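# Press the cover fully onto the fuse block

## Task

Fit the cover onto the fuse block and press until it has clicked home and sits flush on every side, with all the fuses still in their slots.

## Robot and tools

Robot: two arms, left_arm and right_arm, each ending in a five-finger hand. right_arm has a right hand; left_arm has a mirrored left hand. Calibrated bases in the scene frame: left_arm at (-0.033, +0.339, +0.007) m, right_arm at (-0.034, -0.243, +0.008) m, both turned almost not at all about z. A camera stand is fixed to the floor behind the arms. Loose objects may occasionally get a small nudge from outside.

Frames: the scene frame has its origin at table-top height, halfway between the two nominal bases. +z is up, +x points out over the table, and left_arm is on the +y side (arm names do not match image sides). Reported hand positions (metres) and quaternions (wxyz) use the scene frame. Commanded offsets use the current Hand target's own axes. Hand point: a spot fixed to the palm, about 0.05 m in front of it and 0.15 m out from the wrist mount. Its +z runs along the straight fingers, +y points out of the palm, and +x runs across the palm away from the thumb on the right hand (toward the thumb on the left hand). Straight fingertips end 0.06 to 0.07 m past the point along +z, 0.06 m behind it along -y. A wrist bracket on the little-finger side can strike objects.

execute_actions(actions, cameras): actions is a list of up to 15 actions. Each action is a table of up to 15 rows, one row per 1/30 s step; a short table repeats its last row to fill 15 steps. Every row holds exactly 28 numbers in [-1, 1], covering both arms even when only one moves: left dx, dy, dz, rx, ry, rz, then left little, ring, middle, index, thumb_bend, thumb_turn, force_limit, speed; then the same 14 for the right arm. dx..rz are an offset, not a pose: they are measured from that arm's Hand target as it was when the action began, along that target's axes. Every row of one action counts from that same start, so rows do not stack. The next action starts from the new Hand target, so sending the same offset again moves further. Scale: 1.0 equals 0.6 m or 180 degrees; rx, ry, rz form one rotation vector. All-zero pose numbers re-command the current Hand target. The six finger numbers are absolute targets: -1 straight/open, +1 curled/closed; thumb_turn -1 beside the palm, +1 opposite the fingers. force_limit maps -1..+1 to about 0..10 N at the fingertip (0..15 N for thumb motors). speed rises from near zero at -1 to full at +0.48 and stays full above. There is no keep-as-is value: to leave a hand alone, resend the eight numbers last sent to it; if none were ever sent, use its hand_measured plus hand_force_limit and hand_speed. cameras: list of names, ["all"], or []; by default images come only with an empty actions list.

move(target, speed, blend, blocking, cameras): target is one 28-number row, or a list of up to 15 rows; every row's pose numbers are offsets from the same starting Hand targets, not from the previous row. The arms travel in straight lines and arrive together, taking at least 0.5 s and at most 10 s overall. speed is the top path speed in m/s (0.002 to 4.3, default 0.25; turning capped at twice that in rad/s), one value or one per target. blend, in metres, rounds corners at intermediate targets; 0 means stop at each. blocking=false returns after about 0.5 s while motion continues. Paths do not avoid obstacles or the other arm. The result adds a move: line, e.g. done, off_target, moving, held or fault, plus any limits (paced = pose clipped, held = steps withheld). done means resting within 10 mm and 2 degrees; neither done nor off_target tells you about contact.

wait(seconds 0 to 10, cameras) lets time pass with the last commands held. stop(cameras) brakes a running move. zoom_image(camera, region=[x0, y0, x1, y1]) enlarges part of a camera's latest image, at most 504 px each way. show_instructions() shows the reference pages. finished_scene(scene=1) ends the scene for good.

Cameras: cam_high and cam_low (896x504), cam_left_wrist and cam_right_wrist (672x504 fisheye).

Results: per arm, end_effector_position and end_effector_quat_wxyz, Hand target (your last commanded pose after clipping, which the next offsets start from), joint positions, velocities (may say within noise) and torques, and hand_measured, hand_stopped_by (moving, target, force, stalled, fault) and hand_load_n (fingertip load, positive when pushed open), all in motor order, plus hand_force_limit and hand_speed. MOTOR HOT warns of heat; OVER-TEMPERATURE FAULT means that arm went limp for 30 s or more.

Behaviour: arms track loosely and often rest 1 to 3 cm (up to 5 cm) short, usually low; waiting does not fix this, so send the remaining distance as a new offset. Orientation commands are clipped to 40 degrees from the measured one per step. A blocked arm keeps pushing until commanded back past its hand point. Fingers keep moving after the call until reaching target or force_limit, then lock. For a soft grip close slowly (speed about -0.94 or below). Raising force_limit alone does not restart a stopped finger; send a more-closed target too.

Avoid: objects falling or being left off the table, dropping or releasing moving parts, fast impacts, hard pushes on fixed or heavy things, heavy loads on fingers, any contact or squeeze between the two arms, paths close to an arm's own base, and long stretched or straining poses that overheat motors.

Each tool is called after ">>>" by a JSON object that holds its "method" and its "body", one argument or row to a line.

Reference images:

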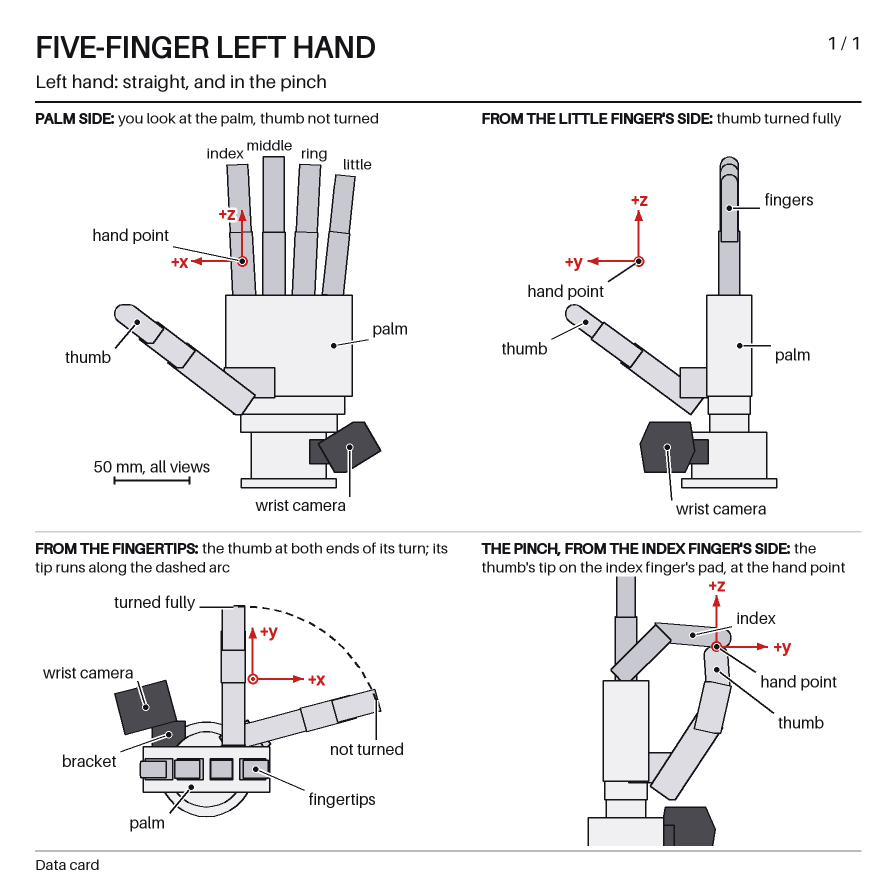

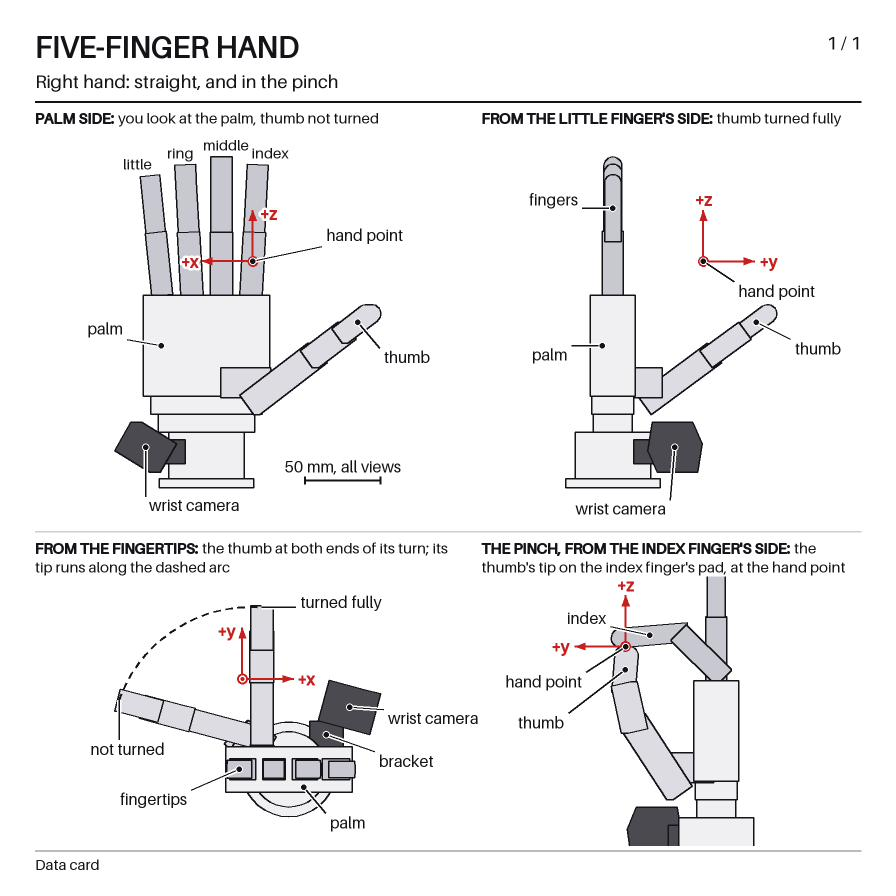

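## Session

>>> {"method": "execute_actions", "body": {
  "actions": []
}}

Scene clock: 0.00 s.
left_arm: end_effector_position=(+0.1002, +0.5406, +0.2986) hand_measured=(-1.000, -1.000, -1.000, -1.000, -1.000, -1.000) hand_load_n=(+0.0, +0.0, +0.0, +0.0, +0.0, +0.0) hand_stopped_by=(target, target, target, target, target, target) hand_force_limit=0.00 hand_speed=-0.80 end_effector_quat_wxyz=(-0.546, +0.836, +0.056, -0.013) | right_arm: end_effector_position=(+0.3756, +0.1463, +0.3721) hand_measured=(-1.000, -1.000, -1.000, -1.000, -1.000, -1.000) hand_load_n=(+0.0, +0.0, +0.0, +0.0, +0.0, +0.5) hand_stopped_by=(target, target, target, target, target, target) hand_force_limit=0.00 hand_speed=-0.80 end_effector_quat_wxyz=(-0.603, +0.735, +0.151, +0.270)
Joint positions: left_arm=[0.37 0.485 0.8 -1.305 -1.068 -0.972] | right_arm=[0.493 1.246 1.133 -0.072 -0.813 -0.758]
Joint velocities: within noise
Joint torques (N m): no reading
Heat: left arm: hottest shoulder 27 °C; right arm: hottest waist 24 °C.
Hand target: left_arm +0.1019, +0.5412, +0.3093; -0.549, +0.833, +0.062, -0.003 | right_arm +0.3794, +0.1485, +0.3845; -0.606, +0.729, +0.156, +0.278

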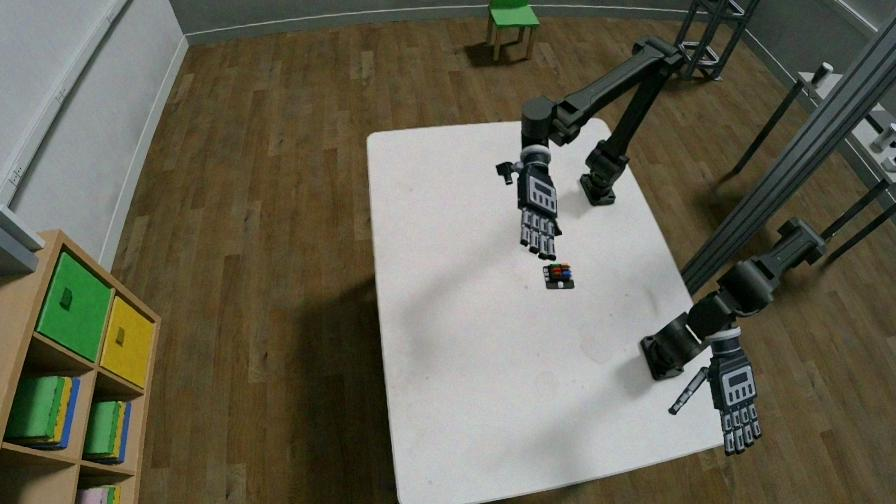

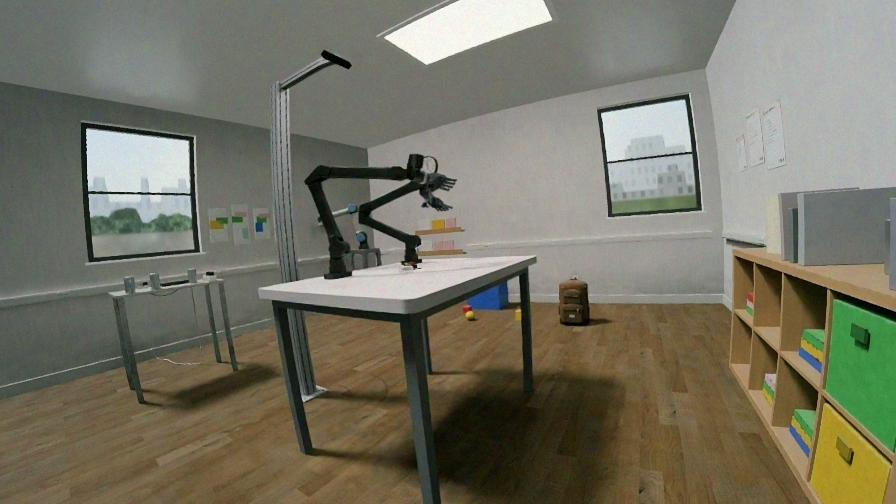

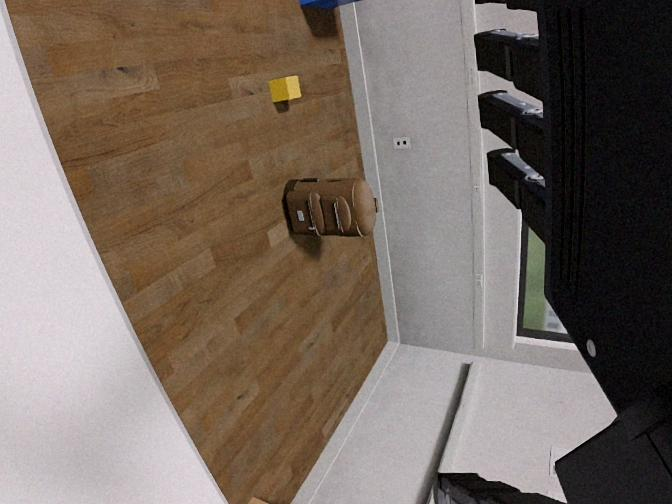

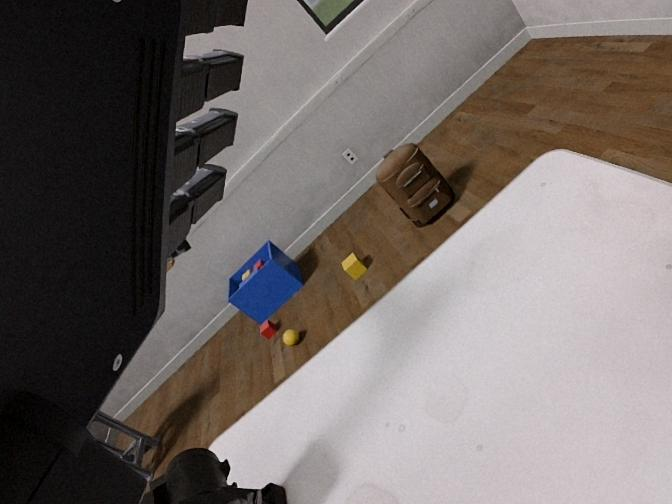

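>>> {"method": "zoom_image", "body": {
  "camera": "cam_high",
  "region": [510, 235, 610, 305]
}}

>>> {"method": "zoom_image", "body": {
  "camera": "cam_low",
  "region": [360, 240, 480, 300]
}}

>>> {"method": "zoom_image", "body": {
  "camera": "cam_high",
  "region": [360, 120, 760, 504]
}}

Scaled by 5.040 from the camera's 896x504 image, which has a finer 1280x720 frame.

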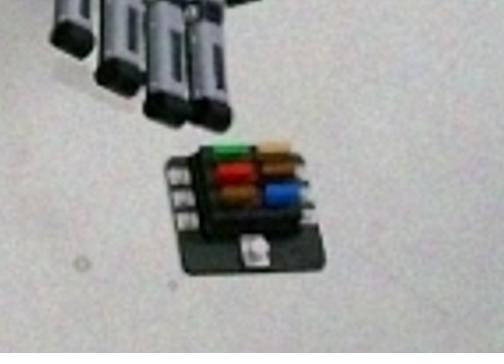

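Scaled by 4.200 from the camera's 896x504 image, which has a finer 1280x720 frame.

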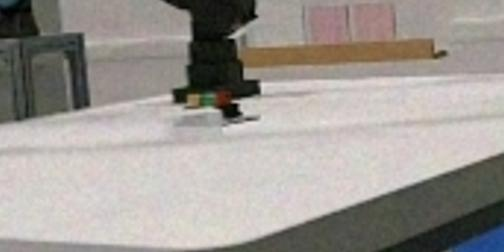

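Scaled by 1.260 from the camera's 896x504 image, which has a finer 1280x720 frame.

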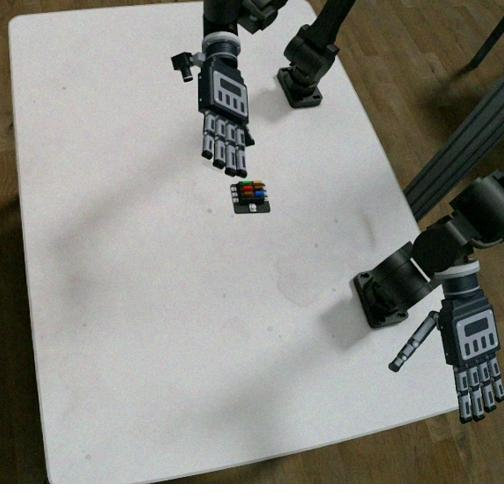

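>>> {"method": "zoom_image", "body": {
  "camera": "cam_high",
  "region": [520, 280, 680, 400]
}}

>>> {"method": "zoom_image", "body": {
  "camera": "cam_high",
  "region": [370, 120, 530, 240]
}}

>>> {"method": "zoom_image", "body": {
  "camera": "cam_high",
  "region": [370, 240, 530, 360]
}}

>>> {"method": "zoom_image", "body": {
  "camera": "cam_low",
  "region": [320, 230, 440, 300]
}}

Scaled by 3.150 from the camera's 896x504 image, which has a finer 1280x720 frame.

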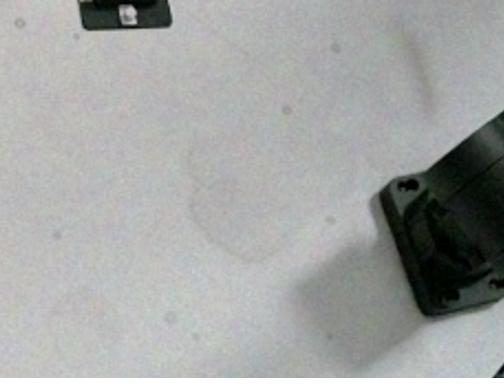

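Scaled by 3.150 from the camera's 896x504 image, which has a finer 1280x720 frame.

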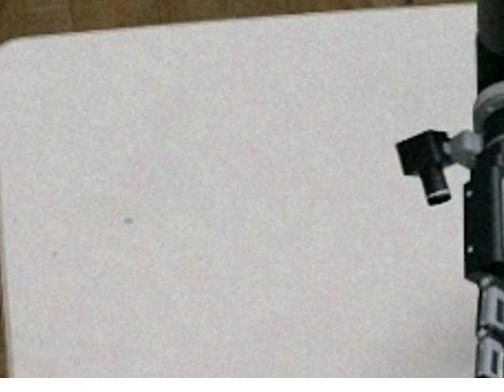

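Scaled by 3.150 from the camera's 896x504 image, which has a finer 1280x720 frame.

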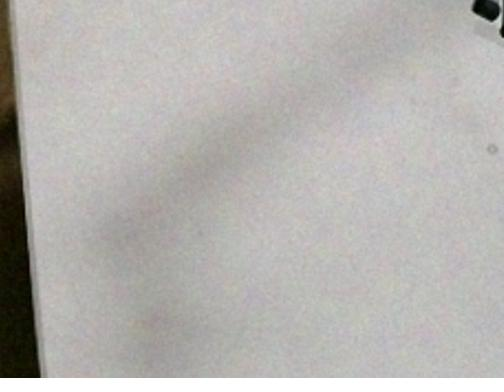

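Scaled by 4.200 from the camera's 896x504 image, which has a finer 1280x720 frame.

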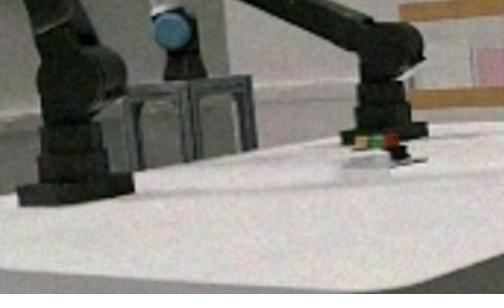

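>>> {"method": "move", "body": {
  "target": [0,0,0,0,0,0,-1,-1,-1,-1,-1,-1,0,-0.8,-0.05,-0.1,-0.37,0,0,0,-1,-1,-1,-1,-1,-1,0,-0.8],
  "cameras": ["all"],
  "speed": 0.3
}}

Scene clock: 3.57 s.
left_arm: end_effector_position=(+0.1002, +0.5406, +0.2986) hand_measured=(-1.000, -1.000, -1.000, -1.000, -1.000, -1.000) hand_load_n=(+0.0, -0.5, +0.0, +0.0, +0.0, +0.0) hand_stopped_by=(target, target, target, target, target, target) hand_force_limit=0.00 hand_speed=-0.80 end_effector_quat_wxyz=(-0.546, +0.836, +0.056, -0.013) | right_arm: end_effector_position=(+0.2660, -0.0463, +0.4262) hand_measured=(-1.000, -1.000, -1.000, -1.000, -1.000, -1.000) hand_load_n=(+0.0, +0.0, +0.0, +0.0, +0.5, +0.0) hand_stopped_by=(target, target, target, target, target, target) hand_force_limit=0.00 hand_speed=-0.80 end_effector_quat_wxyz=(-0.610, +0.730, +0.153, +0.267)
Joint positions: left_arm=[0.37 0.485 0.8 -1.305 -1.068 -0.972] | right_arm=[0.03 0.816 1.032 -0.612 -1.273 -0.999]
Joint torques (N m): left_arm=[-0.15 2.61 9.68 0.66 -0.63 -0.08] | right_arm=[-2.2 -1.85 12.59 0.95 -0.4 -0.2]
Heat: left arm: hottest shoulder 27 °C; right arm: hottest waist 24 °C.
Hand target: left_arm +0.1019, +0.5412, +0.3093; -0.549, +0.833, +0.062, -0.003 | right_arm +0.2736, -0.0506, +0.4391; -0.606, +0.729, +0.155, +0.278
Off the commanded pose: left_arm 0.011 m, 1 deg | right_arm 0.016 m, 1 deg.
move: off_target (left_arm, right_arm)

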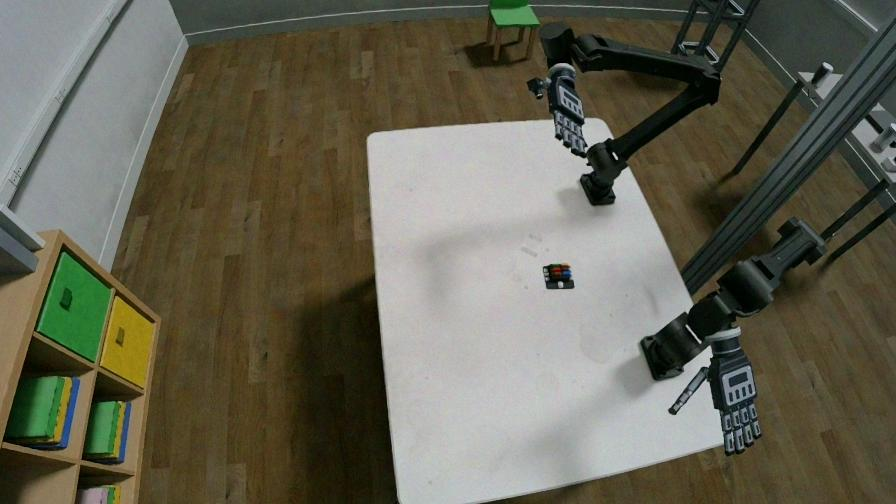

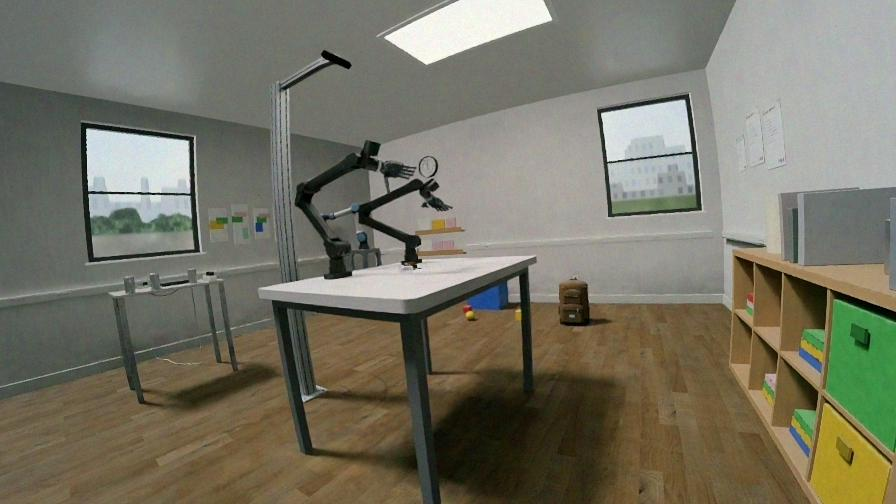

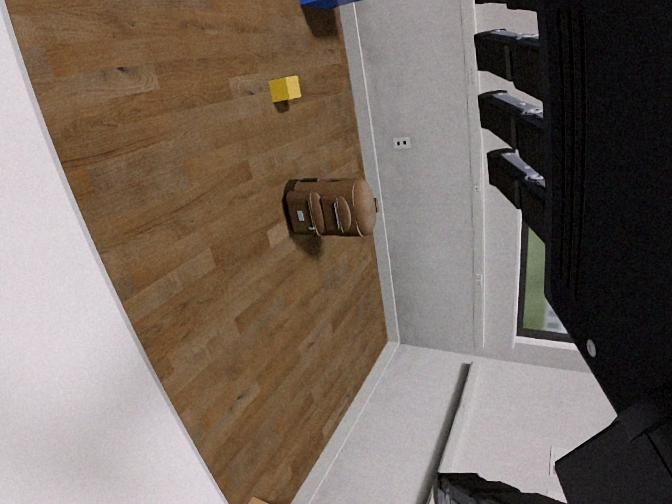

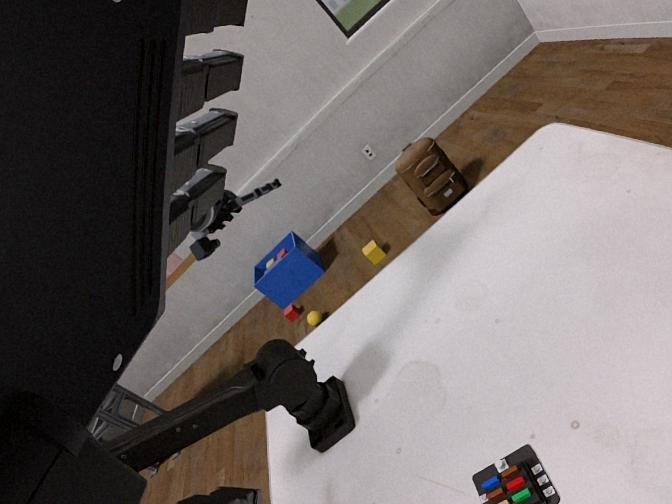

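>>> {"method": "zoom_image", "body": {
  "camera": "cam_high",
  "region": [500, 220, 600, 300]
}}

>>> {"method": "zoom_image", "body": {
  "camera": "cam_right_wrist",
  "region": [452, 404, 592, 504]
}}

Scaled by 5.040 from the camera's 896x504 image, which has a finer 1280x720 frame.

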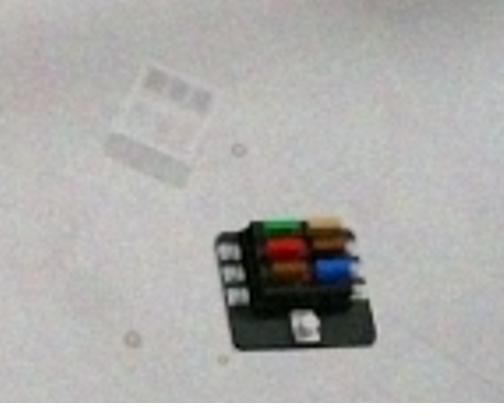

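Scaled by 3.600 from the camera's 672x504 image, which has a finer 960x720 frame.

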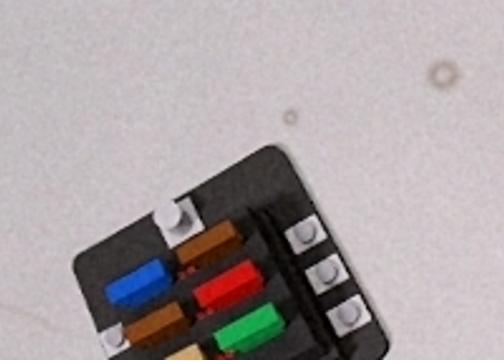

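>>> {"method": "move", "body": {
  "target": [0,0,0,0,0,0,-1,-1,-1,-1,-1,-1,0,-0.8,-0.158,0.348,-0.044,-0.425,-0.195,0.1086,-1,-1,-1,-1,-1,-1,0,-0.8],
  "cameras": ["all"],
  "speed": 0.4
}}

Scene clock: 11.63 s.
left_arm: end_effector_position=(+0.1002, +0.5406, +0.2986) hand_measured=(-1.000, -1.000, -1.000, -1.000, -1.000, -1.000) hand_load_n=(+0.0, +0.0, +0.0, +0.0, +0.0, +0.0) hand_stopped_by=(target, target, target, target, target, target) hand_force_limit=0.00 hand_speed=-0.80 end_effector_quat_wxyz=(-0.546, +0.836, +0.056, -0.013) | right_arm: end_effector_position=(+0.3017, -0.1205, +0.2095) hand_measured=(-1.000, -1.000, -1.000, -1.000, -1.000, -1.000) hand_load_n=(+0.0, +0.0, +0.0, +0.0, +0.0, +0.0) hand_stopped_by=(target, target, target, target, target, target) hand_force_limit=0.00 hand_speed=-0.80 end_effector_quat_wxyz=(+0.003, +1.000, +0.000, -0.008)
Joint positions: left_arm=[0.37 0.485 0.8 -1.305 -1.068 -0.972] | right_arm=[0.423 1.429 1.306 -1.466 -0.002 -1.108]
Joint torques (N m): left_arm=[0.03 2.61 9.59 0.77 -0.66 -0.07] | right_arm=[0.03 -11.28 12.03 -0.12 0.08 -0.02]
Heat: left arm: hottest shoulder 27 °C; right arm: hottest waist 24 °C.
Hand target: left_arm +0.1019, +0.5412, +0.3093; -0.549, +0.833, +0.062, -0.003 | right_arm +0.3100, -0.1109, +0.2193; +0.000, +1.000, +0.001, +0.000
Off the commanded pose: left_arm 0.011 m, 1 deg | right_arm 0.016 m, 1 deg.
move: off_target (left_arm, right_arm)

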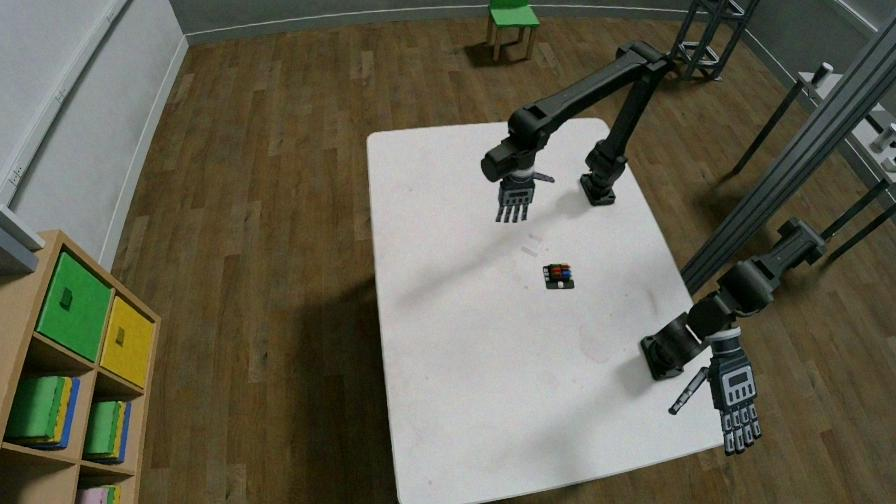

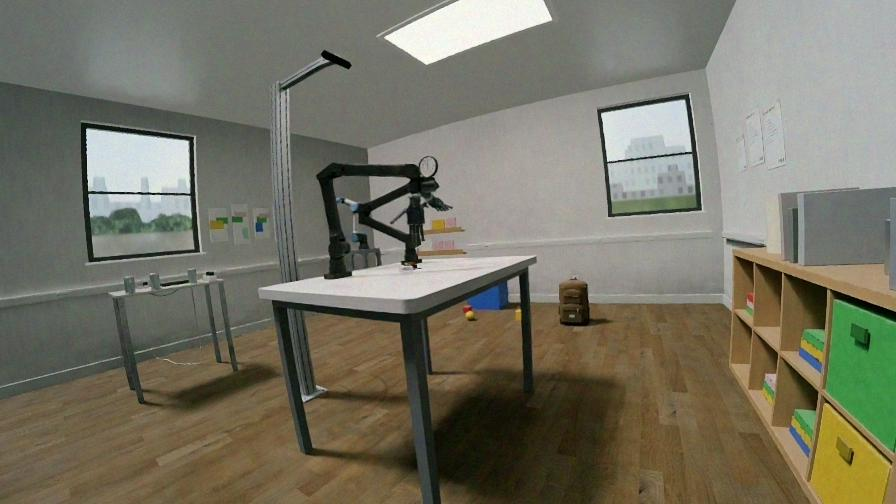

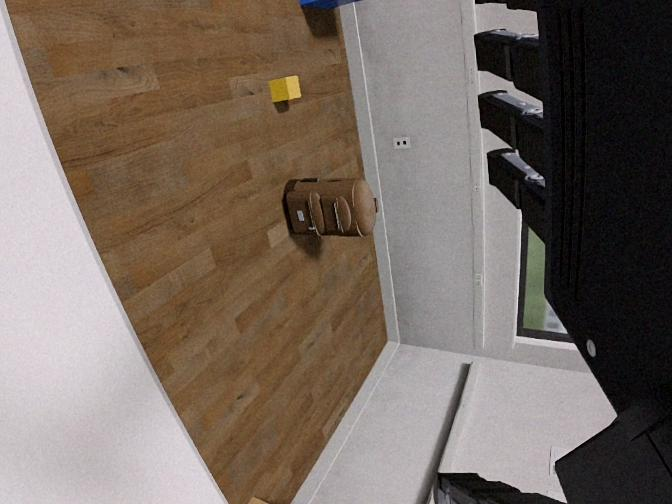

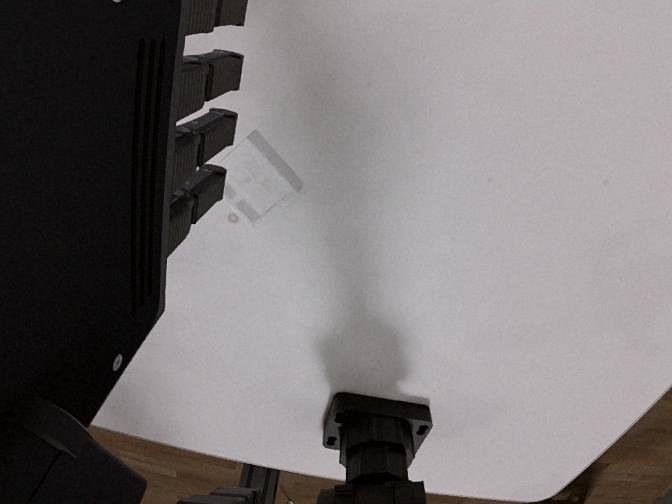

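>>> {"method": "zoom_image", "body": {
  "camera": "cam_right_wrist",
  "region": [200, 110, 330, 240]
}}

>>> {"method": "zoom_image", "body": {
  "camera": "cam_high",
  "region": [500, 220, 600, 300]
}}

Scaled by 3.877 from the camera's 672x504 image, which has a finer 960x720 frame.

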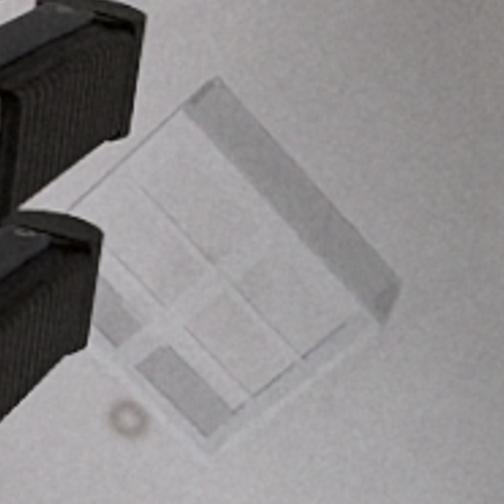

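Scaled by 5.040 from the camera's 896x504 image, which has a finer 1280x720 frame.

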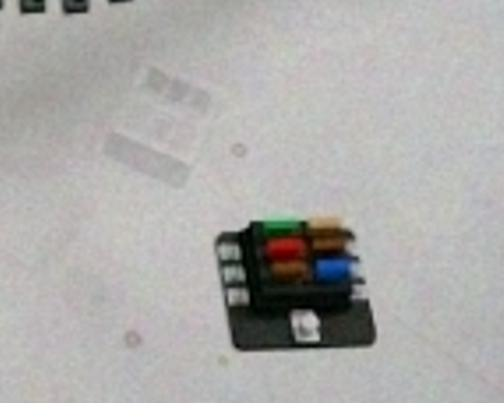

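>>> {"method": "move", "body": {
  "target": [0,0,0,0,0,0,-1,-1,-1,-1,-1,-1,0,-0.8,0.0,-0.267,0.083,0,0,0,-1,-1,-1,-1,-1,-1,0,-0.8],
  "cameras": ["cam_high","cam_right_wrist"],
  "speed": 0.3
}}

Scene clock: 14.33 s.
left_arm: end_effector_position=(+0.1002, +0.5406, +0.2986) hand_measured=(-1.000, -1.000, -1.000, -1.000, -1.000, -1.000) hand_load_n=(+0.0, +0.0, +0.0, -0.5, +0.0, +0.0) hand_stopped_by=(target, target, target, target, target, target) hand_force_limit=0.00 hand_speed=-0.80 end_effector_quat_wxyz=(-0.546, +0.836, +0.056, -0.013) | right_arm: end_effector_position=(+0.3006, +0.0367, +0.1666) hand_measured=(-1.000, -1.000, -1.000, -1.000, -1.000, -1.000) hand_load_n=(+0.0, +0.0, +0.0, +0.0, +0.0, +0.0) hand_stopped_by=(target, target, target, target, target, target) hand_force_limit=0.00 hand_speed=-0.80 end_effector_quat_wxyz=(+0.006, +1.000, +0.003, -0.007)
Joint positions: left_arm=[0.37 0.485 0.8 -1.305 -1.068 -0.972] | right_arm=[0.711 1.677 1.48 -1.392 -0.002 -0.828]
Joint torques (N m): left_arm=[0.03 2.78 9.62 0.76 -0.7 -0.06] | right_arm=[-0.62 -14.45 11.89 0.23 0.1 0.04]
Heat: left arm: hottest shoulder 27 °C; right arm: hottest waist 24 °C.
Hand target: left_arm +0.1019, +0.5412, +0.3093; -0.549, +0.833, +0.062, -0.003 | right_arm +0.3098, +0.0492, +0.1694; +0.000, +1.000, +0.000, +0.000
Off the commanded pose: left_arm 0.011 m, 1 deg | right_arm 0.016 m, 1 deg.
move: off_target (left_arm, right_arm)
Images, in order (width x height): cam_high 896x504, cam_right_wrist 672x504.

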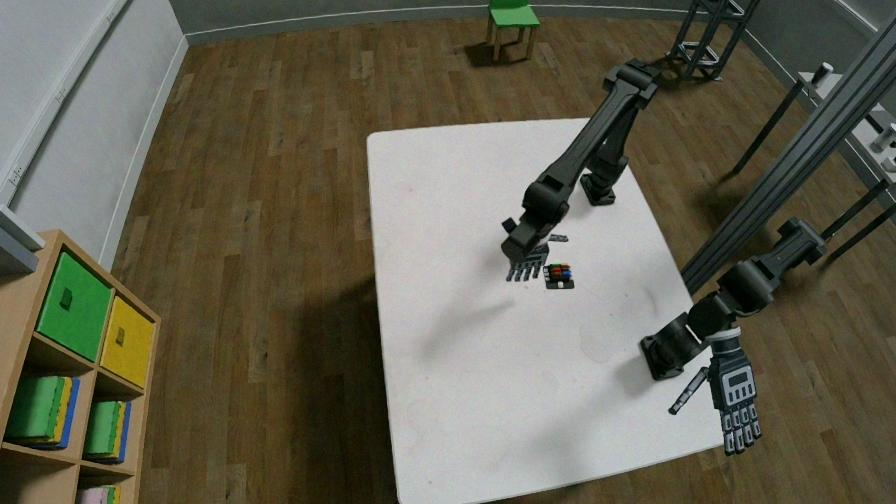

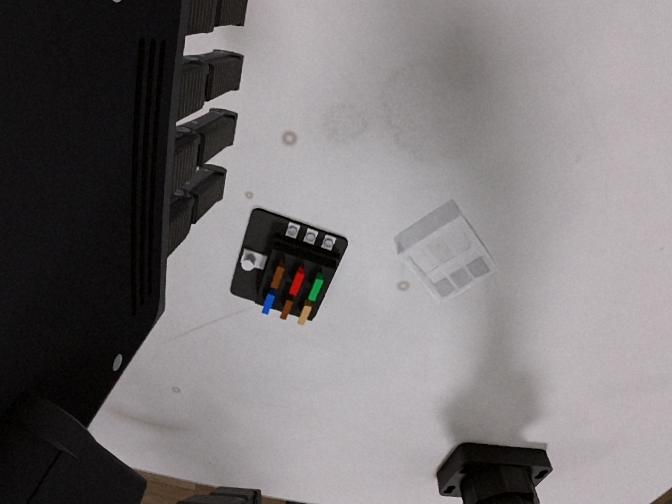

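>>> {"method": "zoom_image", "body": {
  "camera": "cam_right_wrist",
  "region": [215, 185, 375, 345]
}}

>>> {"method": "zoom_image", "body": {
  "camera": "cam_right_wrist",
  "region": [380, 185, 520, 325]
}}

Scaled by 3.150 from the camera's 672x504 image, which has a finer 960x720 frame.

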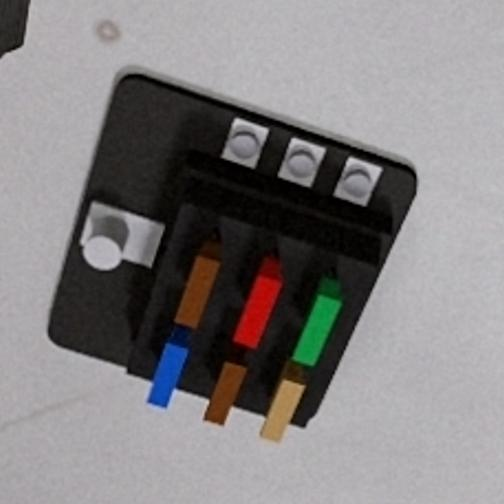

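Scaled by 3.600 from the camera's 672x504 image, which has a finer 960x720 frame.

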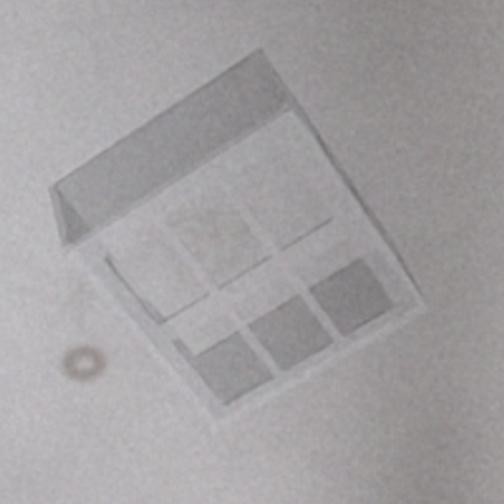

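>>> {"method": "move", "body": {
  "target": [0,0,0,0,0,0,-1,-1,-1,-1,-1,-1,0,-0.8,0.0,0.167,0.067,0,0,0,-1,-1,-1,-1,-1,-1,0,-0.8],
  "cameras": ["cam_high","cam_right_wrist"],
  "speed": 0.3
}}

>>> {"method": "zoom_image", "body": {
  "camera": "cam_right_wrist",
  "region": [250, 150, 450, 350]
}}

Scene clock: 18.53 s.
left_arm: end_effector_position=(+0.1002, +0.5406, +0.2986) hand_measured=(-1.000, -1.000, -1.000, -1.000, -1.000, -1.000) hand_load_n=(+0.0, +0.0, +0.0, +0.0, +0.5, -0.5) hand_stopped_by=(target, target, target, target, target, target) hand_force_limit=0.00 hand_speed=-0.80 end_effector_quat_wxyz=(-0.546, +0.836, +0.056, -0.013) | right_arm: end_effector_position=(+0.3075, -0.0499, +0.1259) hand_measured=(-1.000, -1.000, -1.000, -1.000, -1.000, -1.000) hand_load_n=(+0.0, +0.0, +0.0, +0.5, +0.0, +0.0) hand_stopped_by=(target, target, target, target, target, target) hand_force_limit=0.00 hand_speed=-0.80 end_effector_quat_wxyz=(+0.007, +1.000, -0.003, -0.008)
Joint positions: left_arm=[0.37 0.485 0.8 -1.305 -1.068 -0.972] | right_arm=[0.559 1.584 1.254 -1.261 0.003 -0.967]
Joint torques (N m): left_arm=[0.15 2.67 9.58 0.73 -0.69 -0.07] | right_arm=[-1.49 -15.62 7.73 0.72 -0.06 -0.24]
Heat: left arm: hottest elbow 28 °C; right arm: hottest waist 24 °C.
Hand target: left_arm +0.1019, +0.5412, +0.3093; -0.549, +0.833, +0.062, -0.003 | right_arm +0.3101, -0.0509, +0.1293; +0.000, +1.000, +0.001, +0.000
Off the commanded pose: left_arm 0.011 m, 1 deg | right_arm 0.004 m, 1 deg.
move: off_target (left_arm)
Images, in order (width x height): cam_high 896x504, cam_right_wrist 672x504.

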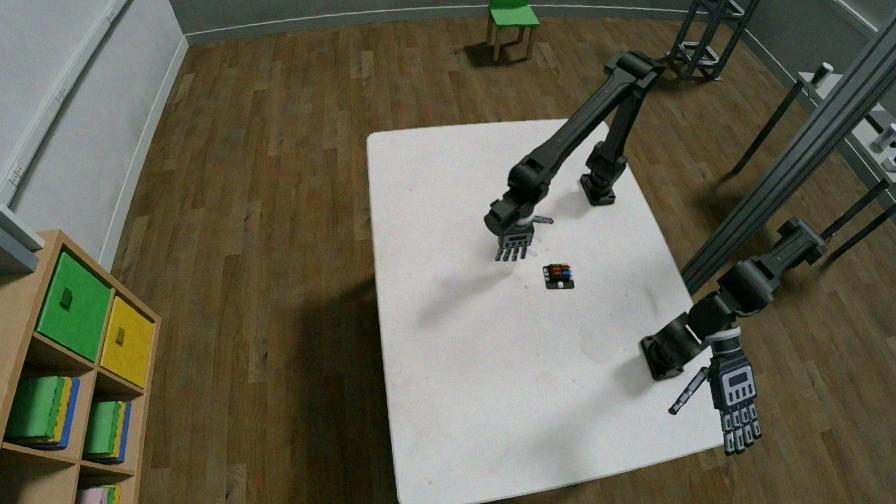

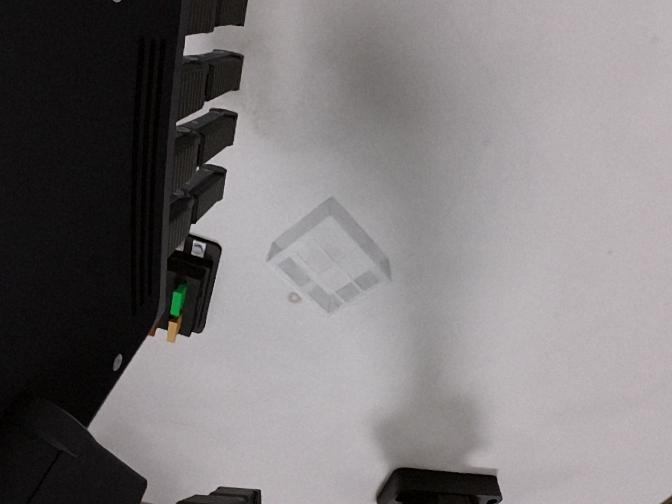

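Scaled by 2.520 from the camera's 672x504 image, which has a finer 960x720 frame.

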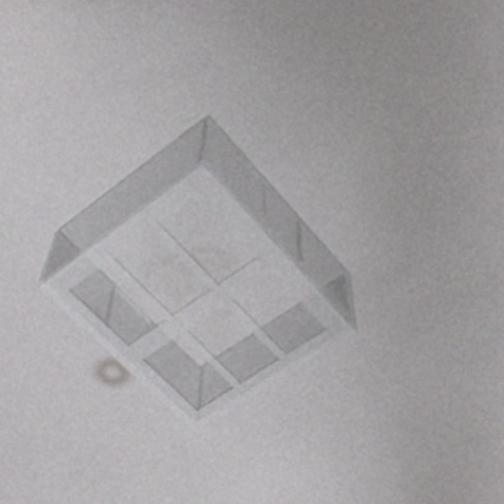

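>>> {"method": "move", "body": {
  "target": [0,0,0,0,0,0,-1,-1,-1,-1,-1,-1,0,-0.8,-0.1077,0.0077,-0.0345,0.2944,0.1129,0.2143,-1,-1,-0.5,-0.5,-0.9,1,0,-0.2],
  "cameras": ["all"],
  "speed": 0.35
}}

Scene clock: 27.43 s.
left_arm: end_effector_position=(+0.1002, +0.5406, +0.2986) hand_measured=(-1.000, -1.000, -1.000, -1.000, -1.000, -1.000) hand_load_n=(+0.0, +0.0, +0.0, +0.0, +0.0, -0.5) hand_stopped_by=(target, target, target, target, target, target) hand_force_limit=0.00 hand_speed=-0.80 end_effector_quat_wxyz=(-0.546, +0.836, +0.056, -0.013) | right_arm: end_effector_position=(+0.2410, -0.0536, +0.1449) hand_measured=(-1.000, -1.000, -0.500, -0.500, -0.900, +1.000) hand_load_n=(+0.0, +0.0, +0.0, +0.0, +0.0, +0.0) hand_stopped_by=(target, target, target, target, target, target) hand_force_limit=0.00 hand_speed=-0.20 end_effector_quat_wxyz=(-0.428, +0.834, -0.311, +0.157)
Joint positions: left_arm=[0.37 0.485 0.8 -1.305 -1.068 -0.972] | right_arm=[0.296 0.802 0.526 -0.418 -0.42 -0.321]
Joint torques (N m): left_arm=[0.15 2.67 9.61 0.7 -0.69 -0.05] | right_arm=[-1.55 -3.96 9.35 2.29 -0.12 -0.06]
Heat: left arm: hottest elbow 29 °C; right arm: hottest elbow 25 °C.
Hand target: left_arm +0.1019, +0.5412, +0.3093; -0.549, +0.833, +0.062, -0.003 | right_arm +0.2454, -0.0557, +0.1499; -0.435, +0.826, -0.316, +0.167
Off the commanded pose: left_arm 0.011 m, 1 deg | right_arm 0.007 m, 2 deg.
move: off_target (left_arm)

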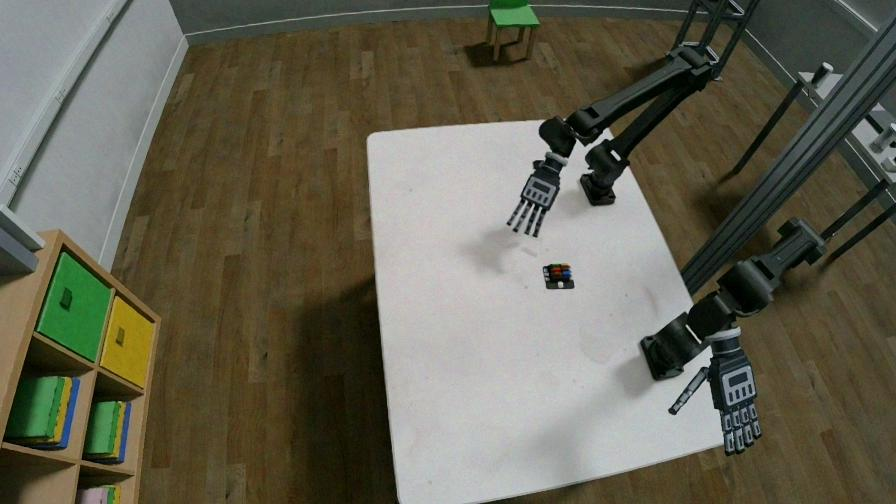

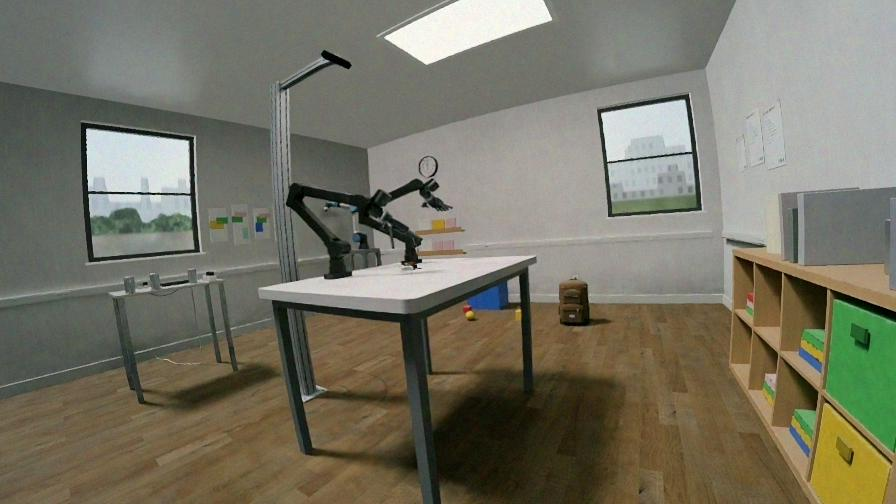

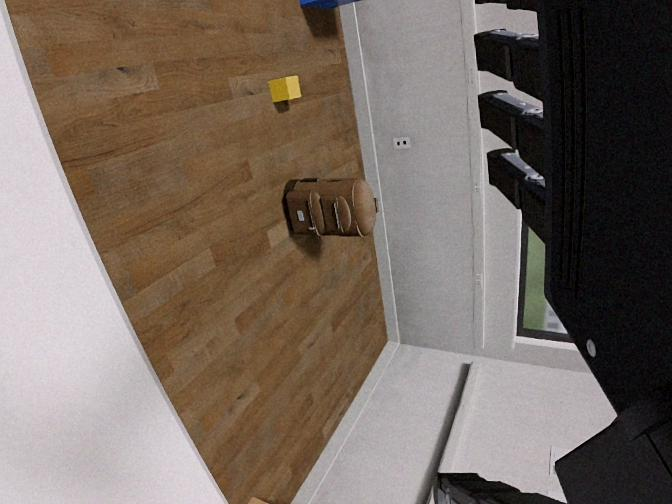

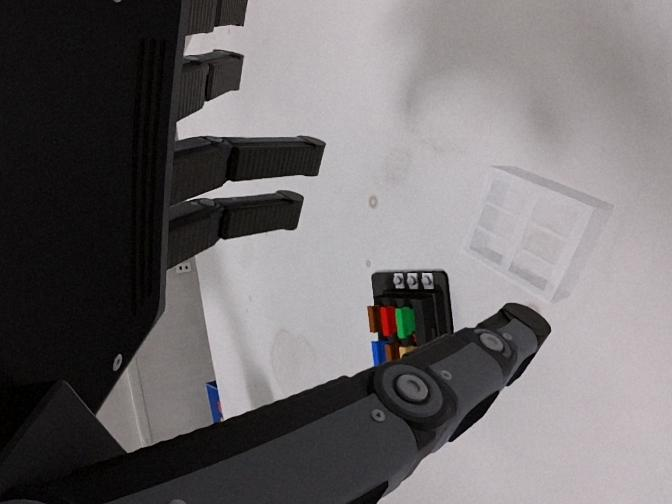

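>>> {"method": "zoom_image", "body": {
  "camera": "cam_right_wrist",
  "region": [340, 140, 640, 400]
}}

>>> {"method": "zoom_image", "body": {
  "camera": "cam_right_wrist",
  "region": [450, 150, 630, 320]
}}

Scaled by 1.680 from the camera's 672x504 image, which has a finer 960x720 frame.

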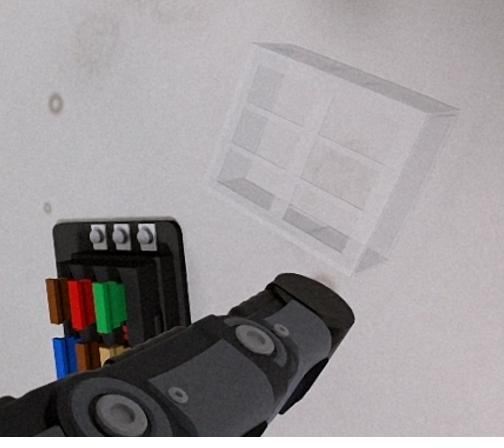

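Scaled by 2.800 from the camera's 672x504 image, which has a finer 960x720 frame.

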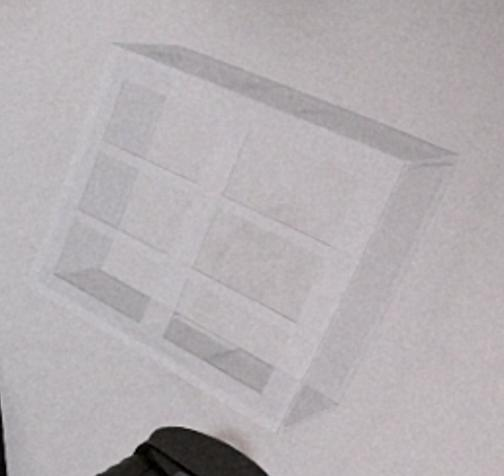

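>>> {"method": "zoom_image", "body": {
  "camera": "cam_right_wrist",
  "region": [360, 260, 470, 370]
}}

Scaled by 4.582 from the camera's 672x504 image, which has a finer 960x720 frame.

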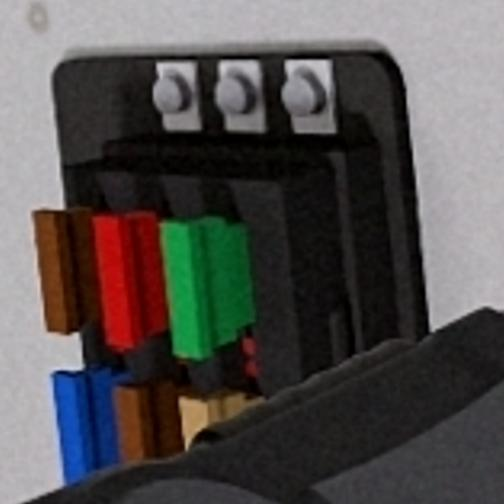

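>>> {"method": "move", "body": {
  "target": [0,0,0,0,0,0,-1,-1,-1,-1,-1,-1,0,-0.8,-0.1362,-0.0165,0.0622,-0.2379,0.0144,-0.2725,-1,-1,-1,-1,-1,-1,0,-0.2],
  "cameras": ["cam_right_wrist"],
  "speed": 0.35
}}

Scene clock: 31.97 s.
left_arm: end_effector_position=(+0.1002, +0.5406, +0.2986) hand_measured=(-1.000, -1.000, -1.000, -1.000, -1.000, -1.000) hand_load_n=(+0.0, +0.0, +0.0, +0.0, +0.0, +0.0) hand_stopped_by=(target, target, target, target, target, target) hand_force_limit=0.00 hand_speed=-0.80 end_effector_quat_wxyz=(-0.546, +0.836, +0.056, -0.013) | right_arm: end_effector_position=(+0.2039, +0.0117, +0.1277) hand_measured=(-1.000, -1.000, -1.000, -1.000, -1.000, -1.000) hand_load_n=(+0.0, +0.0, +0.0, +0.0, +0.0, +0.0) hand_stopped_by=(target, target, target, target, target, target) hand_force_limit=0.00 hand_speed=-0.20 end_effector_quat_wxyz=(+0.005, +0.976, -0.009, +0.219)
Joint positions: left_arm=[0.37 0.485 0.8 -1.305 -1.068 -0.972] | right_arm=[1.006 1.318 0.959 -0.991 0.386 -0.549]
Joint torques (N m): left_arm=[-0.21 2.32 9.61 0.72 -0.67 -0.03] | right_arm=[-0.44 -8.47 11.86 0.16 0.39 -0.23]
Heat: left arm: hottest elbow 30 °C; right arm: hottest elbow 25 °C.
Hand target: left_arm +0.1019, +0.5412, +0.3093; -0.549, +0.833, +0.062, -0.003 | right_arm +0.2089, +0.0260, +0.1370; +0.000, +0.975, +0.000, +0.223
Off the commanded pose: left_arm 0.011 m, 1 deg | right_arm 0.018 m, 1 deg.
move: off_target (left_arm, right_arm)
Images, in order (width x height): cam_right_wrist 672x504.

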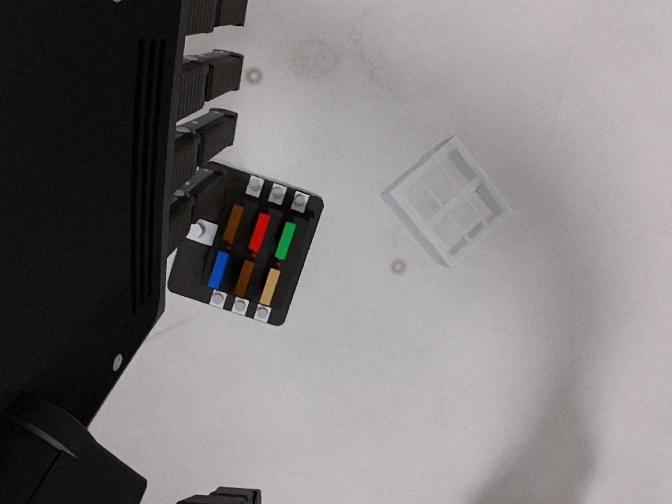

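>>> {"method": "zoom_image", "body": {
  "camera": "cam_right_wrist",
  "region": [165, 150, 345, 330]
}}

>>> {"method": "zoom_image", "body": {
  "camera": "cam_right_wrist",
  "region": [370, 125, 520, 275]
}}

Scaled by 2.800 from the camera's 672x504 image, which has a finer 960x720 frame.

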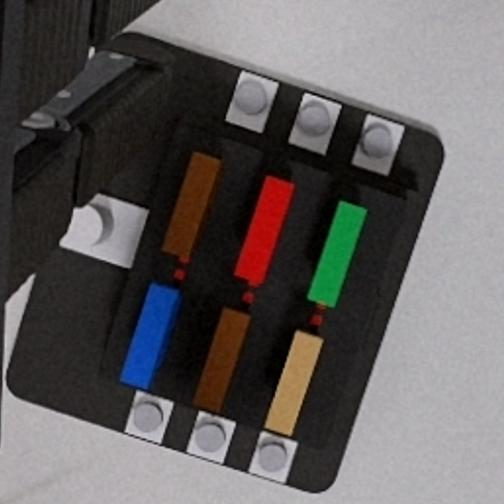

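Scaled by 3.360 from the camera's 672x504 image, which has a finer 960x720 frame.

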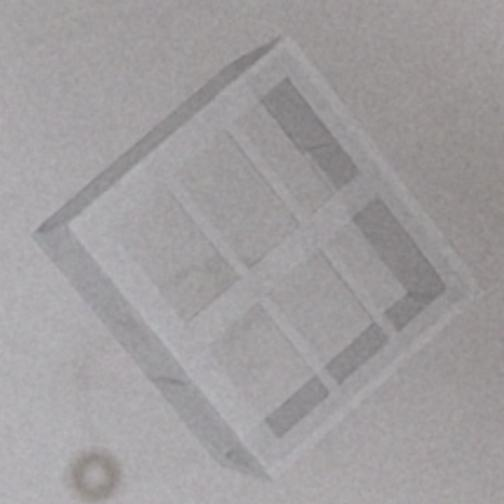

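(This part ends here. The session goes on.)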